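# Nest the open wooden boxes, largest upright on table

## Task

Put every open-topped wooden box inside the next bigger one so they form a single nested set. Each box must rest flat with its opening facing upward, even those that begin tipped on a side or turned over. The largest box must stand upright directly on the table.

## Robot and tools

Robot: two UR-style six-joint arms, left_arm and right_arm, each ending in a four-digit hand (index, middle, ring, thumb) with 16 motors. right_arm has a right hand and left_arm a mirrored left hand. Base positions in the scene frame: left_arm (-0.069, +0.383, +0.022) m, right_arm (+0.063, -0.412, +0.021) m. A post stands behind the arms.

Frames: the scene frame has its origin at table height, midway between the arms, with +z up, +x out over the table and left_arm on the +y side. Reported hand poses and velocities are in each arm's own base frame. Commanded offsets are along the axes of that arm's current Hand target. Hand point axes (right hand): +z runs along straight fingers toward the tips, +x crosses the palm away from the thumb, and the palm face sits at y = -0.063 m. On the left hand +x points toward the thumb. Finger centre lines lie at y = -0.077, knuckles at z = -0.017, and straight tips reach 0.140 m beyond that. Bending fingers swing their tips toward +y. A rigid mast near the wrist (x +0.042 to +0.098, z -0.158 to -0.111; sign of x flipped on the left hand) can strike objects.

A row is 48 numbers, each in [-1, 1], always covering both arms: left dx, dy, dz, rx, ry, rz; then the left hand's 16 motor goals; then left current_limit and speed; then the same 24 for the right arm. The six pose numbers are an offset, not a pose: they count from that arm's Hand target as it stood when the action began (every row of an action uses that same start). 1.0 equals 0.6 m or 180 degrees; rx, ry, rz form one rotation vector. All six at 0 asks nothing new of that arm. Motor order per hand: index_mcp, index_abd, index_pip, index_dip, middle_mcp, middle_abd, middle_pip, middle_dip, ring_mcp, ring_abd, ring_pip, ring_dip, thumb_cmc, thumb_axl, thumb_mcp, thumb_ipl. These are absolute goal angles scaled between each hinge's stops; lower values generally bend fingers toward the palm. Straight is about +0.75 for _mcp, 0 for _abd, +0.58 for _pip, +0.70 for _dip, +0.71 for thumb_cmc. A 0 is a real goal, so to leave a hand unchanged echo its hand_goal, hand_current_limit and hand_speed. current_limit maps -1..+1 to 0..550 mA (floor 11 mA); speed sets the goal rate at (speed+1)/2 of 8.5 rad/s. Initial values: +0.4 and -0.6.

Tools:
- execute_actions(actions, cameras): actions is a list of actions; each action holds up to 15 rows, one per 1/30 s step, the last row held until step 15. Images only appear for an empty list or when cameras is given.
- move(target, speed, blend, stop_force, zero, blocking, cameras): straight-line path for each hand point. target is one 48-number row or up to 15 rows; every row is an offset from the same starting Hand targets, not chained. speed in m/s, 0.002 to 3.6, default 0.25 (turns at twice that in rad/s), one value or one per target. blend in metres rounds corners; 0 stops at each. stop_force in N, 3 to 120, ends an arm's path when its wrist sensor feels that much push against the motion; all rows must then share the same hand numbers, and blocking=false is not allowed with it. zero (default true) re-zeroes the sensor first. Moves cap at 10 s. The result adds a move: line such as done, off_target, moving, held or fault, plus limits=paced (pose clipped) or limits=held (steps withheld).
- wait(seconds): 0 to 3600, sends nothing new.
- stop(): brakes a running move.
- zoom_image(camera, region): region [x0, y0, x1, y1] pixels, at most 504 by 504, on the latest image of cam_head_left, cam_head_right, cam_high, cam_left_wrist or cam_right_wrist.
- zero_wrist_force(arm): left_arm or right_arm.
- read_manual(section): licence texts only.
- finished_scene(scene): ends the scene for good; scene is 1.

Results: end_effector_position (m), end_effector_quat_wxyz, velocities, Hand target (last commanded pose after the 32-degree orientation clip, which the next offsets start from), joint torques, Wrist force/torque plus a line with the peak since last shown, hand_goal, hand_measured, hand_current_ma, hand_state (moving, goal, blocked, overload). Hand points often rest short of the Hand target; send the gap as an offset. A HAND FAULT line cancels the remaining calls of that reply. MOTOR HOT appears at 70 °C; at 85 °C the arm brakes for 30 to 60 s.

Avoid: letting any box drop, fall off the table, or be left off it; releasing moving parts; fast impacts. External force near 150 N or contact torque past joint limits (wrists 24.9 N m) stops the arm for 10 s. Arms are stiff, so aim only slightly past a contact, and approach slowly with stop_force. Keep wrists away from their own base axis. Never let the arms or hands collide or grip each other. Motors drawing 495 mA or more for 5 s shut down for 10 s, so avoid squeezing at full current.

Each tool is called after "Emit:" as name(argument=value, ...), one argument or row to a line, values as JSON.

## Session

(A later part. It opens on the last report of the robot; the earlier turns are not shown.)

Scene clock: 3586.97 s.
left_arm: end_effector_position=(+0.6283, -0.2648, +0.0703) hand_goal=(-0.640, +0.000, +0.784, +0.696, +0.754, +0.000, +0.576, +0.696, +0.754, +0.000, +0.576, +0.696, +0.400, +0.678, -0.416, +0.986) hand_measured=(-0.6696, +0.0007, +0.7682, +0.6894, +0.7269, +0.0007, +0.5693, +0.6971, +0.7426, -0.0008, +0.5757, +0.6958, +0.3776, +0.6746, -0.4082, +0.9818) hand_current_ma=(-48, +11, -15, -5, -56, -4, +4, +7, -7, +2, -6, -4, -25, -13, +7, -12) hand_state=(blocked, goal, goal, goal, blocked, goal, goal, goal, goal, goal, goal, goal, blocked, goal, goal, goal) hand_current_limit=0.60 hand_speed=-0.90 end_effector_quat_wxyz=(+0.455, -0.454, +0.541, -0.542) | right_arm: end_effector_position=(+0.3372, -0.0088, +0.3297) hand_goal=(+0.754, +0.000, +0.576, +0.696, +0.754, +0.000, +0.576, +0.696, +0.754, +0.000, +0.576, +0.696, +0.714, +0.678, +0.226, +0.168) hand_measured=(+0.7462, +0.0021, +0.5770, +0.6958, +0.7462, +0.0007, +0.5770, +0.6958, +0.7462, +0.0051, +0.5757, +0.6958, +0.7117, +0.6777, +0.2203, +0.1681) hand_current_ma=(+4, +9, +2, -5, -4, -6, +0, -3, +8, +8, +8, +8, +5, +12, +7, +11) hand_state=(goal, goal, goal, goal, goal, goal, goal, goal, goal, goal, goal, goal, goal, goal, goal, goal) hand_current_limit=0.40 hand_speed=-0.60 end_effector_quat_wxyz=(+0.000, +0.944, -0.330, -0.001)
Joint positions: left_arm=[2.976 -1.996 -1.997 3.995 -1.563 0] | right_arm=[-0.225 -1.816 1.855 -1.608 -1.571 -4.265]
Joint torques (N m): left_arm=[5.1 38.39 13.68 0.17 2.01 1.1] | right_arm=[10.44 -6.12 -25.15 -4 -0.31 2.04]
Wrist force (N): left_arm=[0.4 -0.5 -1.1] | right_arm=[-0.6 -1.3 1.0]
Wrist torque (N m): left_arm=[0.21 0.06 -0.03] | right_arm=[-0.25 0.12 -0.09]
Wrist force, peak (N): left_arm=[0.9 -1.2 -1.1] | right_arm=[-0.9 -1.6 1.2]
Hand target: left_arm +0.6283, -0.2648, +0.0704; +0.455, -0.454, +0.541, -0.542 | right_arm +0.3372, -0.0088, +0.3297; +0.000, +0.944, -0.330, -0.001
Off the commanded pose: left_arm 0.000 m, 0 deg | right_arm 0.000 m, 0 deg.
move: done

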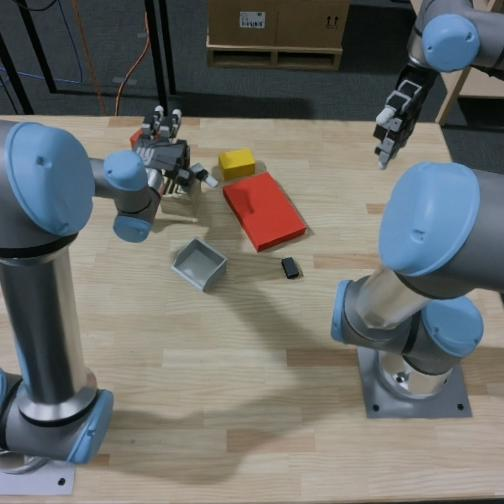

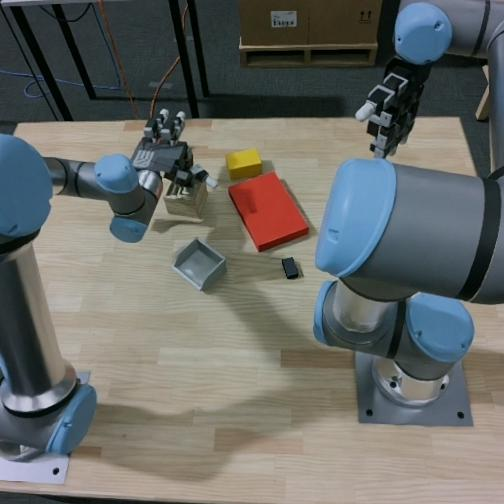

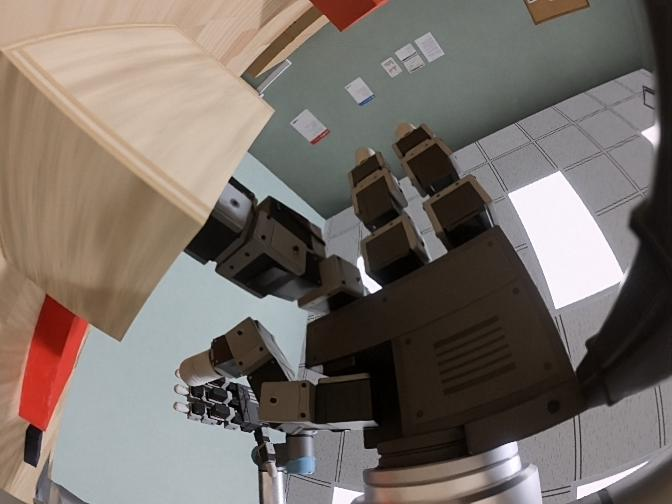

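Emit:
move(
  target=[0,0.0117,0,0,0,0,-0.6400,0,0.7839,0.6957,0.754,0,0.576,0.6957,0.754,0,0.576,0.6957,0.400,0.678,-0.4157,0.9850,0.6,-0.9,0,0,0,0,0,0,0.754,0,0.576,0.696,0.754,0,0.576,0.696,0.754,0,0.576,0.696,0.714,0.678,0.226,0.168,0.4,-0.6],
  speed=0.004,
  stop_force=3,
  cameras=["cam_head_left","cam_head_right"],
)

Emit:
zoom_image(
  camera="cam_head_left",
  region=[165, 172, 201, 208],
)

Emit:
zoom_image(
  camera="cam_head_right",
  region=[170, 172, 206, 208],
)

Scene clock: 3594.07 s.
left_arm: end_effector_position=(+0.6283, -0.2648, +0.0633) hand_goal=(-0.640, +0.000, +0.784, +0.696, +0.754, +0.000, +0.576, +0.696, +0.754, +0.000, +0.576, +0.696, +0.400, +0.678, -0.416, +0.986) hand_measured=(-0.6672, -0.0023, +0.7694, +0.6907, +0.7269, -0.0008, +0.5693, +0.6971, +0.7426, -0.0008, +0.5757, +0.6958, +0.3789, +0.6756, -0.4082, +0.9818) hand_current_ma=(-44, +0, -14, +2, -54, -3, +3, +19, -26, +13, -3, -8, -26, -2, +12, -9) hand_state=(blocked, goal, goal, goal, blocked, goal, goal, goal, goal, goal, goal, goal, blocked, goal, goal, goal) hand_current_limit=0.60 hand_speed=-0.90 end_effector_quat_wxyz=(+0.455, -0.454, +0.541, -0.542) | right_arm: end_effector_position=(+0.3372, -0.0088, +0.3297) hand_goal=(+0.754, +0.000, +0.576, +0.696, +0.754, +0.000, +0.576, +0.696, +0.754, +0.000, +0.576, +0.696, +0.714, +0.678, +0.226, +0.168) hand_measured=(+0.7462, +0.0036, +0.5770, +0.6958, +0.7462, +0.0021, +0.5770, +0.6958, +0.7474, +0.0051, +0.5770, +0.6958, +0.7117, +0.6777, +0.2193, +0.1681) hand_current_ma=(+8, +6, -2, -5, +1, -7, -4, -10, +7, +5, +7, -2, +7, +8, +4, +12) hand_state=(goal, goal, goal, goal, goal, goal, goal, goal, goal, goal, goal, goal, goal, goal, goal, goal) hand_current_limit=0.40 hand_speed=-0.60 end_effector_quat_wxyz=(+0.000, +0.944, -0.330, -0.001)
Joint positions: left_arm=[2.976 -2.01 -2.001 4.012 -1.563 0] | right_arm=[-0.225 -1.816 1.855 -1.608 -1.571 -4.265]
Joint torques (N m): left_arm=[5.06 35.71 12.42 0.42 2.05 1.54] | right_arm=[10.52 -5.96 -24.95 -3.96 -0.31 1.85]
Wrist force (N): left_arm=[0.3 -0.8 -0.9] | right_arm=[-0.7 -1.3 1.0]
Wrist torque (N m): left_arm=[0.21 0.08 -0.04] | right_arm=[-0.26 0.12 -0.09]
Wrist force, peak (N): left_arm=[0.6 -2.0 -1.1] | right_arm=[-0.8 -1.8 1.0]
Hand target: left_arm +0.6283, -0.2648, +0.0634; +0.455, -0.454, +0.541, -0.542 | right_arm +0.3372, -0.0088, +0.3297; +0.000, +0.944, -0.330, -0.001
Off the commanded pose: left_arm 0.000 m, 0 deg | right_arm 0.000 m, 0 deg.
move: done

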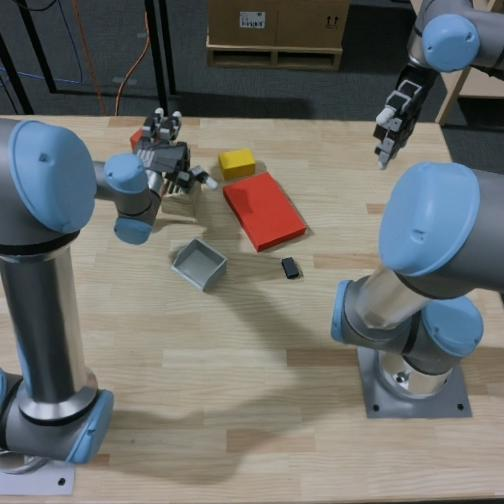

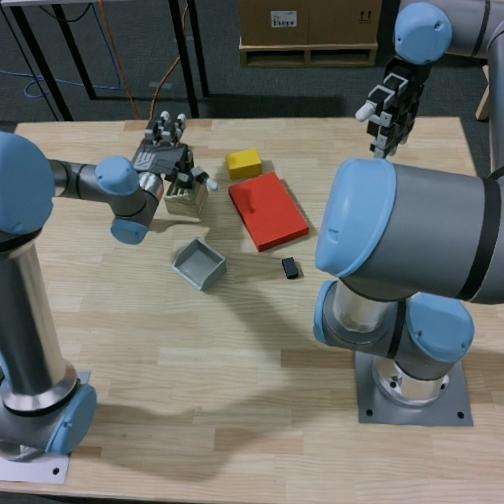

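Scaled by 14.000 from the camera's image (finer frame: 720x720).

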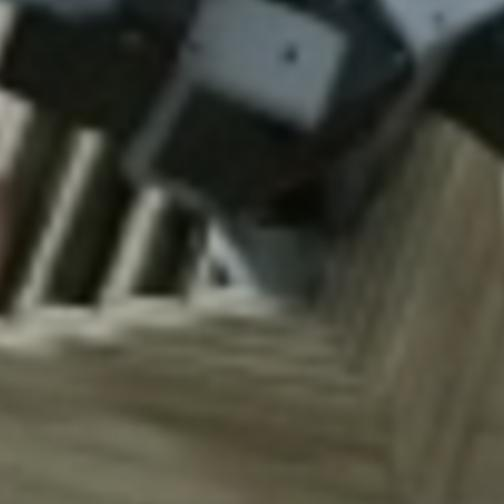

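Scaled by 14.000 from the camera's image (finer frame: 720x720).

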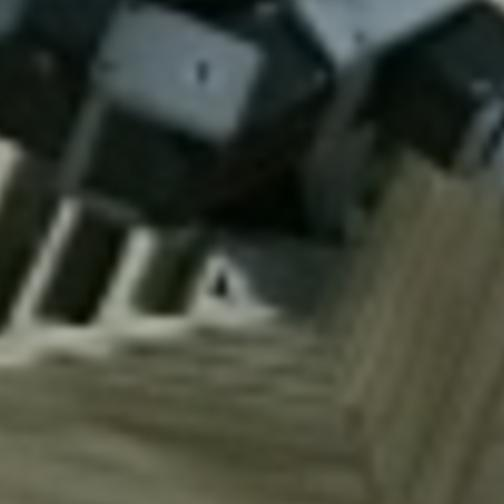

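Emit:
move(
  target=[0,0.0080,0,0,0,0,-0.6400,0,0.7839,0.6957,0.754,0,0.576,0.6957,0.754,0,0.576,0.6957,0.400,0.678,-0.4157,0.9850,0.6,-0.9,0,0,0,0,0,0,0.754,0,0.576,0.696,0.754,0,0.576,0.696,0.754,0,0.576,0.696,0.714,0.678,0.226,0.168,0.4,-0.6],
  speed=0.003,
  stop_force=3,
  cameras=[],
)

Scene clock: 3601.97 s.
left_arm: end_effector_position=(+0.6283, -0.2648, +0.0594) hand_goal=(-0.640, +0.000, +0.784, +0.696, +0.754, +0.000, +0.576, +0.696, +0.754, +0.000, +0.576, +0.696, +0.400, +0.678, -0.416, +0.986) hand_measured=(-0.6672, -0.0023, +0.7694, +0.6907, +0.7269, +0.0007, +0.5693, +0.6971, +0.7426, -0.0008, +0.5757, +0.6971, +0.3776, +0.6756, -0.4082, +0.9818) hand_current_ma=(-50, +1, -16, -9, -47, +4, -3, +3, -5, +14, -5, -4, -13, -7, +13, -6) hand_state=(blocked, goal, goal, goal, blocked, goal, goal, goal, goal, goal, goal, goal, blocked, goal, goal, goal) hand_current_limit=0.60 hand_speed=-0.90 end_effector_quat_wxyz=(+0.455, -0.454, +0.541, -0.542) | right_arm: end_effector_position=(+0.3372, -0.0088, +0.3297) hand_goal=(+0.754, +0.000, +0.576, +0.696, +0.754, +0.000, +0.576, +0.696, +0.754, +0.000, +0.576, +0.696, +0.714, +0.678, +0.226, +0.168) hand_measured=(+0.7462, +0.0036, +0.5770, +0.6958, +0.7462, +0.0036, +0.5770, +0.6958, +0.7474, +0.0036, +0.5770, +0.6958, +0.7117, +0.6777, +0.2203, +0.1681) hand_current_ma=(-3, -4, -8, +4, +4, -2, -5, -8, +7, +11, +11, +2, -9, +5, +1, +16) hand_state=(goal, goal, goal, goal, goal, goal, goal, goal, goal, goal, goal, goal, goal, goal, goal, goal) hand_current_limit=0.40 hand_speed=-0.60 end_effector_quat_wxyz=(+0.000, +0.944, -0.330, -0.001)
Joint positions: left_arm=[2.976 -2.017 -2.003 4.022 -1.563 0] | right_arm=[-0.225 -1.816 1.855 -1.608 -1.571 -4.265]
Joint torques (N m): left_arm=[4.9 45.09 14.57 -0.94 1.75 1.88] | right_arm=[10.09 -6.43 -25.14 -3.95 -0.22 1.97]
Wrist force (N): left_arm=[0.3 -4.9 -0.5] | right_arm=[-0.7 -1.4 1.2]
Wrist torque (N m): left_arm=[-0.01 0.07 -0.12] | right_arm=[-0.27 0.13 -0.10]
Wrist force, peak (N): left_arm=[0.6 -5.6 -0.5] | right_arm=[-0.7 -1.7 1.2]
Hand target: left_arm +0.6284, -0.2648, +0.0595; +0.455, -0.454, +0.541, -0.542 (not the last commanded pose) | right_arm +0.3372, -0.0088, +0.3297; +0.000, +0.944, -0.330, -0.001
Off the commanded pose: left_arm 0.001 m, 0 deg | right_arm 0.000 m, 0 deg.
move: contact (left_arm)

Emit:
move(
  target=[
    [0,-0.0025,0,0,0,0,-0.6400,0,0.7839,0.6957,0.754,0,0.576,0.6957,0.754,0,0.576,0.6957,0.400,0.678,-0.4157,0.9850,0.6,-0.95,0,0,0,0,0,0,0.754,0,0.576,0.696,0.754,0,0.576,0.696,0.754,0,0.576,0.696,0.714,0.678,0.226,0.168,0.4,-0.6],
    [0,-0.0025,0,0,0,0,-0.6780,0,0.7839,0.6957,0.754,0,0.576,0.6957,0.754,0,0.576,0.6957,0.400,0.678,-0.4157,0.9850,0.6,-0.95,0,0,0,0,0,0,0.754,0,0.576,0.696,0.754,0,0.576,0.696,0.754,0,0.576,0.696,0.714,0.678,0.226,0.168,0.4,-0.6],
  ],
  speed=0.004,
  cameras=[],
)

Scene clock: 3626.13 s.
left_arm: end_effector_position=(+0.6284, -0.2648, +0.0611) hand_goal=(-0.678, +0.000, +0.784, +0.696, +0.754, +0.000, +0.576, +0.696, +0.754, +0.000, +0.576, +0.696, +0.400, +0.678, -0.416, +0.986) hand_measured=(-0.6732, -0.0023, +0.7784, +0.6907, +0.7269, +0.0007, +0.5680, +0.6971, +0.7414, -0.0008, +0.5757, +0.6958, +0.3776, +0.6746, -0.4082, +0.9818) hand_current_ma=(+2, +12, -1, +0, -53, +1, -4, -5, -11, +15, -7, +2, -19, -15, +20, -8) hand_state=(goal, goal, goal, goal, blocked, goal, goal, goal, goal, goal, goal, goal, blocked, goal, goal, goal) hand_current_limit=0.60 hand_speed=-0.95 end_effector_quat_wxyz=(+0.455, -0.454, +0.541, -0.542) | right_arm: end_effector_position=(+0.3372, -0.0088, +0.3297) hand_goal=(+0.754, +0.000, +0.576, +0.696, +0.754, +0.000, +0.576, +0.696, +0.754, +0.000, +0.576, +0.696, +0.714, +0.678, +0.226, +0.168) hand_measured=(+0.7462, +0.0036, +0.5757, +0.6958, +0.7462, +0.0021, +0.5770, +0.6958, +0.7462, +0.0051, +0.5770, +0.6958, +0.7117, +0.6767, +0.2203, +0.1672) hand_current_ma=(+4, -2, -4, -5, -1, -19, -3, -2, +16, +6, -6, +4, +1, +16, +9, +14) hand_state=(goal, goal, goal, goal, goal, goal, goal, goal, goal, goal, goal, goal, goal, goal, goal, goal) hand_current_limit=0.40 hand_speed=-0.60 end_effector_quat_wxyz=(+0.000, +0.944, -0.330, -0.001)
Joint positions: left_arm=[2.976 -2.014 -2.003 4.018 -1.563 0] | right_arm=[-0.225 -1.816 1.855 -1.608 -1.571 -4.265]
Joint torques (N m): left_arm=[4.27 34.82 22.66 4.06 1.74 1.93] | right_arm=[10.32 -5.82 -25.2 -3.98 -0.42 2.06]
Wrist force (N): left_arm=[0.7 -0.5 0.0] | right_arm=[-0.7 -1.4 1.1]
Wrist torque (N m): left_arm=[0.21 0.02 0.00] | right_arm=[-0.27 0.13 -0.09]
Wrist force, peak (N): left_arm=[0.4 -4.8 -0.6] | right_arm=[-0.7 -1.8 1.3]
Hand target: left_arm +0.6284, -0.2648, +0.0610; +0.455, -0.454, +0.541, -0.542 | right_arm +0.3372, -0.0088, +0.3297; +0.000, +0.944, -0.330, -0.001
Off the commanded pose: left_arm 0.000 m, 0 deg | right_arm 0.000 m, 0 deg.
move: done

Emit:
move(
  target=[
    [0,-0.0350,0,0,0,0,-0.6780,0,0.7839,0.6957,0.754,0,0.576,0.6957,0.754,0,0.576,0.6957,0.400,0.678,-0.4157,0.9850,0.6,-0.95,0,0,0,0,0,0,0.754,0,0.576,0.696,0.754,0,0.576,0.696,0.754,0,0.576,0.696,0.714,0.678,0.226,0.168,0.4,-0.6],
  ],
  speed=0.01,
  cameras=["cam_head_left","cam_head_right","cam_high"],
)

Emit:
zoom_image(
  camera="cam_head_left",
  region=[165, 172, 201, 208],
)

Emit:
zoom_image(
  camera="cam_head_right",
  region=[170, 172, 206, 208],
)

Scene clock: 3633.53 s.
left_arm: end_effector_position=(+0.6283, -0.2648, +0.0821) hand_goal=(-0.678, +0.000, +0.784, +0.696, +0.754, +0.000, +0.576, +0.696, +0.754, +0.000, +0.576, +0.696, +0.400, +0.678, -0.416, +0.986) hand_measured=(-0.6744, -0.0023, +0.7784, +0.6907, +0.7269, +0.0007, +0.5693, +0.6971, +0.7414, -0.0008, +0.5757, +0.6958, +0.3776, +0.6756, -0.4082, +0.9818) hand_current_ma=(+0, +8, -8, +7, -44, -12, +1, +9, -10, -1, -10, -3, -33, -11, +28, -5) hand_state=(goal, goal, goal, goal, blocked, goal, goal, goal, goal, goal, goal, goal, blocked, goal, goal, goal) hand_current_limit=0.60 hand_speed=-0.95 end_effector_quat_wxyz=(+0.455, -0.454, +0.541, -0.542) | right_arm: end_effector_position=(+0.3372, -0.0088, +0.3297) hand_goal=(+0.754, +0.000, +0.576, +0.696, +0.754, +0.000, +0.576, +0.696, +0.754, +0.000, +0.576, +0.696, +0.714, +0.678, +0.226, +0.168) hand_measured=(+0.7462, +0.0021, +0.5770, +0.6958, +0.7462, +0.0021, +0.5757, +0.6958, +0.7462, +0.0036, +0.5770, +0.6958, +0.7117, +0.6777, +0.2193, +0.1672) hand_current_ma=(+2, +5, -5, -9, +1, -5, -1, -9, +12, +9, +0, -1, -4, +15, +8, +3) hand_state=(goal, goal, goal, goal, goal, goal, goal, goal, goal, goal, goal, goal, goal, goal, goal, goal) hand_current_limit=0.40 hand_speed=-0.60 end_effector_quat_wxyz=(+0.000, +0.944, -0.330, -0.001)
Joint positions: left_arm=[2.976 -1.973 -1.99 3.965 -1.563 0] | right_arm=[-0.225 -1.816 1.855 -1.608 -1.571 -4.265]
Joint torques (N m): left_arm=[3.28 35.8 21.67 1.61 1.67 1.56] | right_arm=[10.31 -6.61 -25.24 -3.95 -0.31 2]
Wrist force (N): left_arm=[0.3 -0.4 0.1] | right_arm=[-0.7 -1.3 1.1]
Wrist torque (N m): left_arm=[0.23 0.07 -0.04] | right_arm=[-0.26 0.13 -0.09]
Wrist force, peak (N): left_arm=[0.7 -1.0 0.0] | right_arm=[-0.8 -1.6 1.1]
Hand target: left_arm +0.6283, -0.2648, +0.0820; +0.455, -0.454, +0.541, -0.542 | right_arm +0.3372, -0.0088, +0.3297; +0.000, +0.944, -0.330, -0.001
Off the commanded pose: left_arm 0.000 m, 0 deg | right_arm 0.000 m, 0 deg.
move: done

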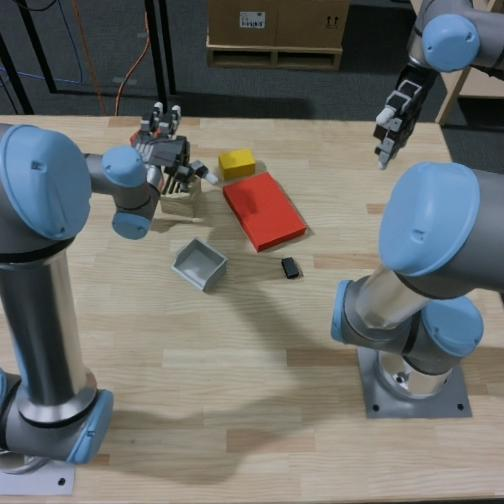

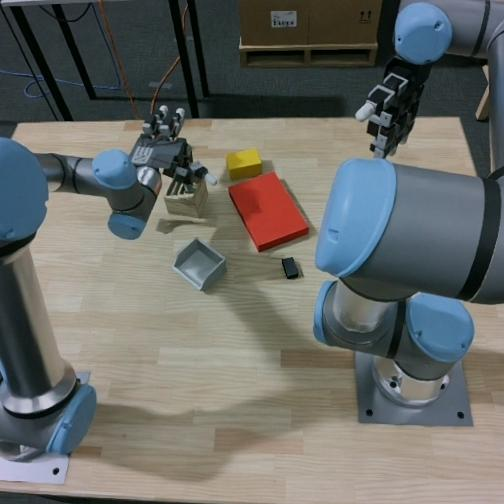

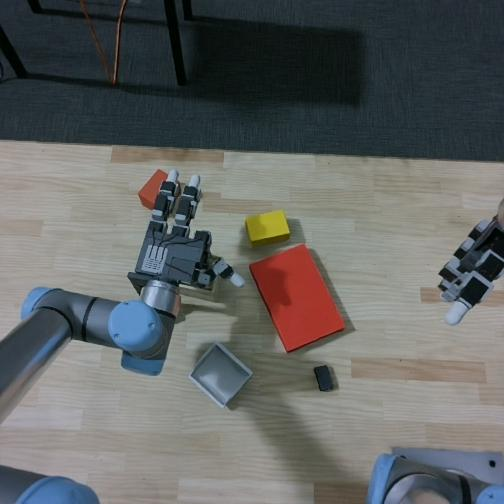

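Scaled by 14.000 from the camera's image (finer frame: 720x720).

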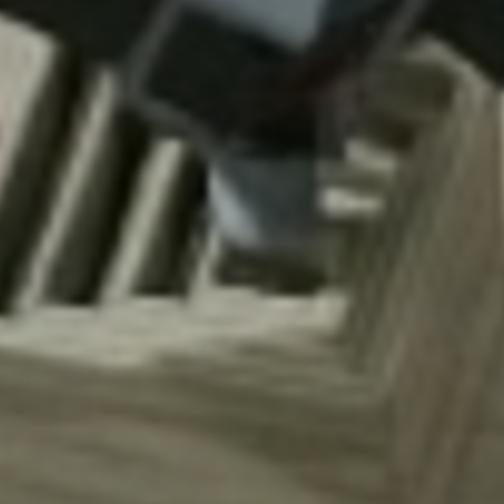

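Scaled by 14.000 from the camera's image (finer frame: 720x720).

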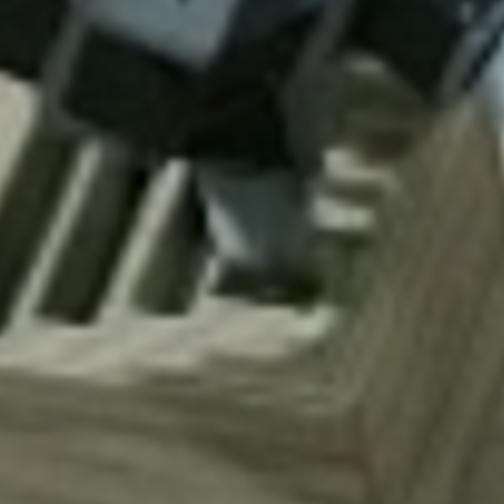

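Emit:
move(
  target=[
    [0,-0.1200,0,0,0,0,-0.6780,0,0.7839,0.6957,0.754,0,0.576,0.6957,0.754,0,0.576,0.6957,0.400,0.678,-0.4157,0.9850,0.6,-0.9,0,0,0,0,0,0,0.754,0,0.576,0.696,0.754,0,0.576,0.696,0.754,0,0.576,0.696,0.714,0.678,0.226,0.168,0.4,-0.6],
    [-0.200,-0.1600,-0.05,0,0,0,-0.6780,0,0.7839,0.6957,0.754,0,0.576,0.6957,0.754,0,0.576,0.6957,0.400,0.678,-0.4157,0.9850,0.6,-0.9,0,0,0,0,0,0,0.754,0,0.576,0.696,0.754,0,0.576,0.696,0.754,0,0.576,0.696,0.714,0.678,0.226,0.168,0.4,-0.6],
  ],
  speed=[0.04,0.12],
  cameras=["cam_head_left","cam_head_right","cam_high","cam_left_wrist"],
)

Emit:
zoom_image(
  camera="cam_head_left",
  region=[155, 165, 205, 215],
)

Emit:
zoom_image(
  camera="cam_head_right",
  region=[160, 170, 210, 220],
)

Emit:
zoom_image(
  camera="cam_high",
  region=[175, 250, 225, 300],
)

Scene clock: 3642.47 s.
left_arm: end_effector_position=(+0.6193, -0.1415, +0.1780) hand_goal=(-0.678, +0.000, +0.784, +0.696, +0.754, +0.000, +0.576, +0.696, +0.754, +0.000, +0.576, +0.696, +0.400, +0.678, -0.416, +0.986) hand_measured=(-0.6744, -0.0023, +0.7784, +0.6920, +0.7269, +0.0021, +0.5693, +0.6971, +0.7426, -0.0008, +0.5757, +0.6958, +0.3776, +0.6756, -0.4092, +0.9818) hand_current_ma=(-2, +14, -9, +5, -36, -8, +6, -2, -21, +12, -8, +8, -34, -16, +6, -26) hand_state=(goal, goal, goal, goal, blocked, goal, goal, goal, goal, goal, goal, goal, blocked, goal, goal, goal) hand_current_limit=0.60 hand_speed=-0.90 end_effector_quat_wxyz=(+0.455, -0.454, +0.541, -0.542) | right_arm: end_effector_position=(+0.3372, -0.0088, +0.3297) hand_goal=(+0.754, +0.000, +0.576, +0.696, +0.754, +0.000, +0.576, +0.696, +0.754, +0.000, +0.576, +0.696, +0.714, +0.678, +0.226, +0.168) hand_measured=(+0.7462, +0.0036, +0.5770, +0.6958, +0.7450, +0.0021, +0.5770, +0.6958, +0.7462, +0.0036, +0.5770, +0.6958, +0.7117, +0.6777, +0.2203, +0.1672) hand_current_ma=(-3, +0, +2, -9, +4, -13, +2, -7, +5, +10, +4, +3, +6, +11, +15, +6) hand_state=(goal, goal, goal, goal, goal, goal, goal, goal, goal, goal, goal, goal, goal, goal, goal, goal) hand_current_limit=0.40 hand_speed=-0.60 end_effector_quat_wxyz=(+0.000, +0.944, -0.330, -0.001)
Joint positions: left_arm=[3.28 -1.708 -2.033 3.742 -1.259 -0.001] | right_arm=[-0.225 -1.816 1.855 -1.608 -1.571 -4.265]
Joint torques (N m): left_arm=[4.39 12.41 27.61 4.26 -0.71 -1.99] | right_arm=[10.29 -5.92 -25.61 -3.98 -0.29 2.02]
Wrist force (N): left_arm=[0.4 -0.4 0.1] | right_arm=[-0.7 -1.1 1.2]
Wrist torque (N m): left_arm=[0.24 0.06 0.04] | right_arm=[-0.24 0.13 -0.09]
Wrist force, peak (N): left_arm=[2.0 0.0 0.0] | right_arm=[-0.6 -1.8 1.2]
Hand target: left_arm +0.6193, -0.1414, +0.1780; +0.455, -0.454, +0.541, -0.542 | right_arm +0.3372, -0.0088, +0.3297; +0.000, +0.944, -0.330, -0.001
Off the commanded pose: left_arm 0.000 m, 0 deg | right_arm 0.000 m, 0 deg.
move: done

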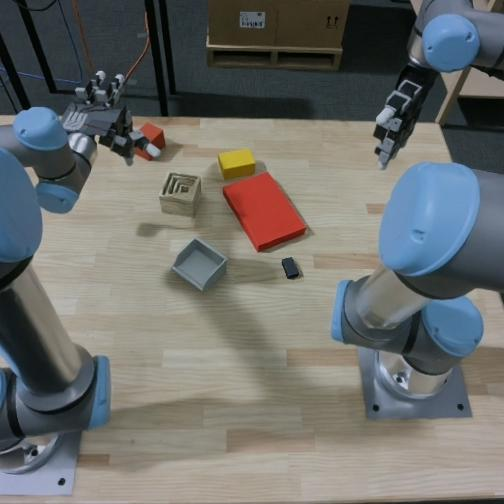

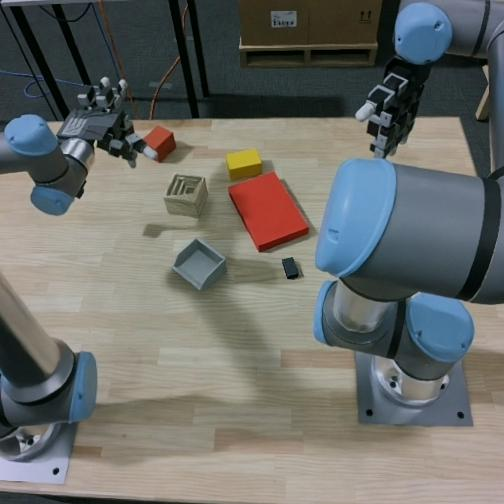

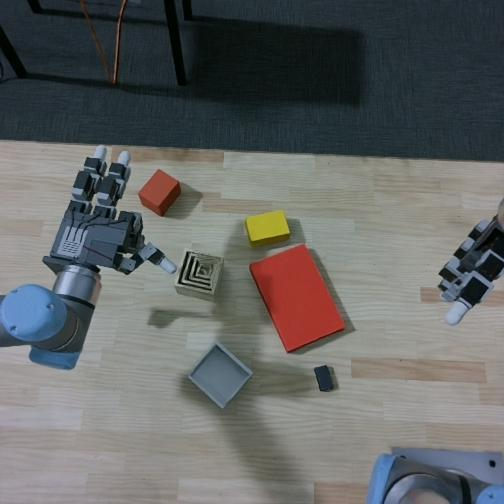

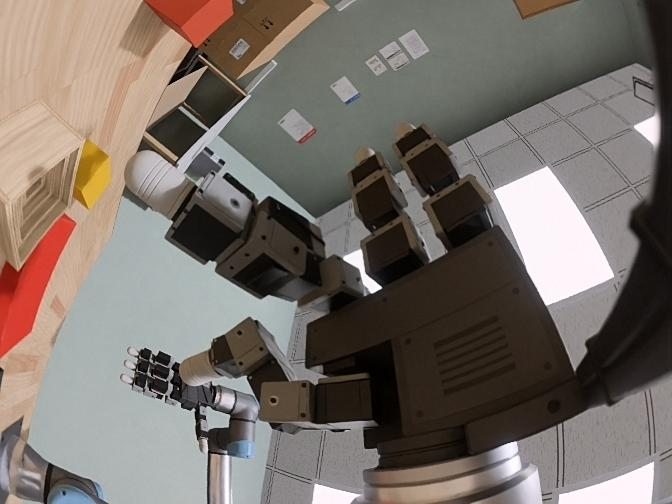

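Scaled by 10.080 from the camera's image (finer frame: 720x720).

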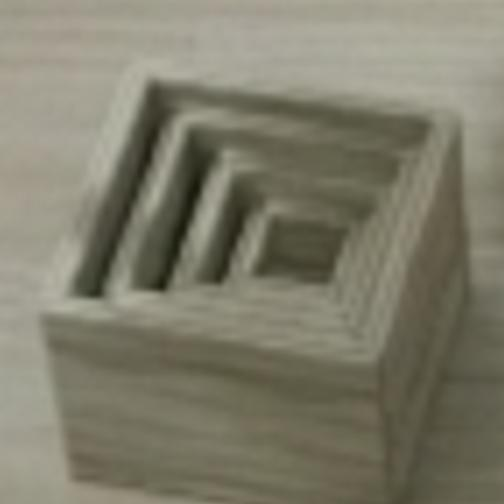

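Scaled by 10.080 from the camera's image (finer frame: 720x720).

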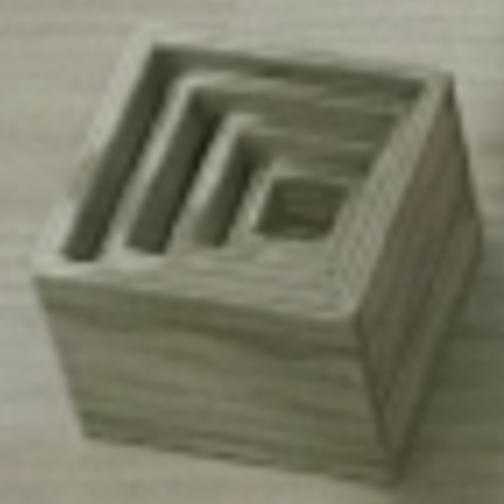

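Scaled by 10.080 from the camera's image (finer frame: 720x720).

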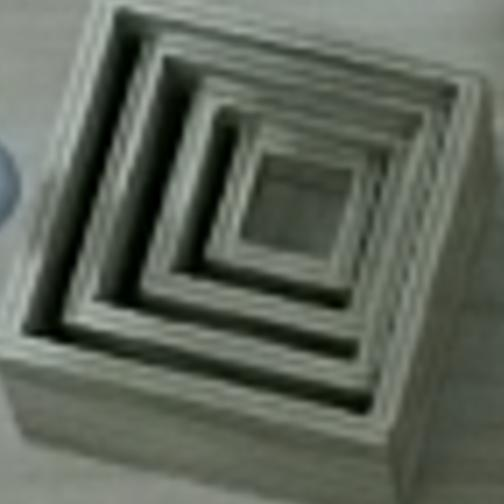

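Emit:
finished_scene(
)

The scene is finished: the task was done.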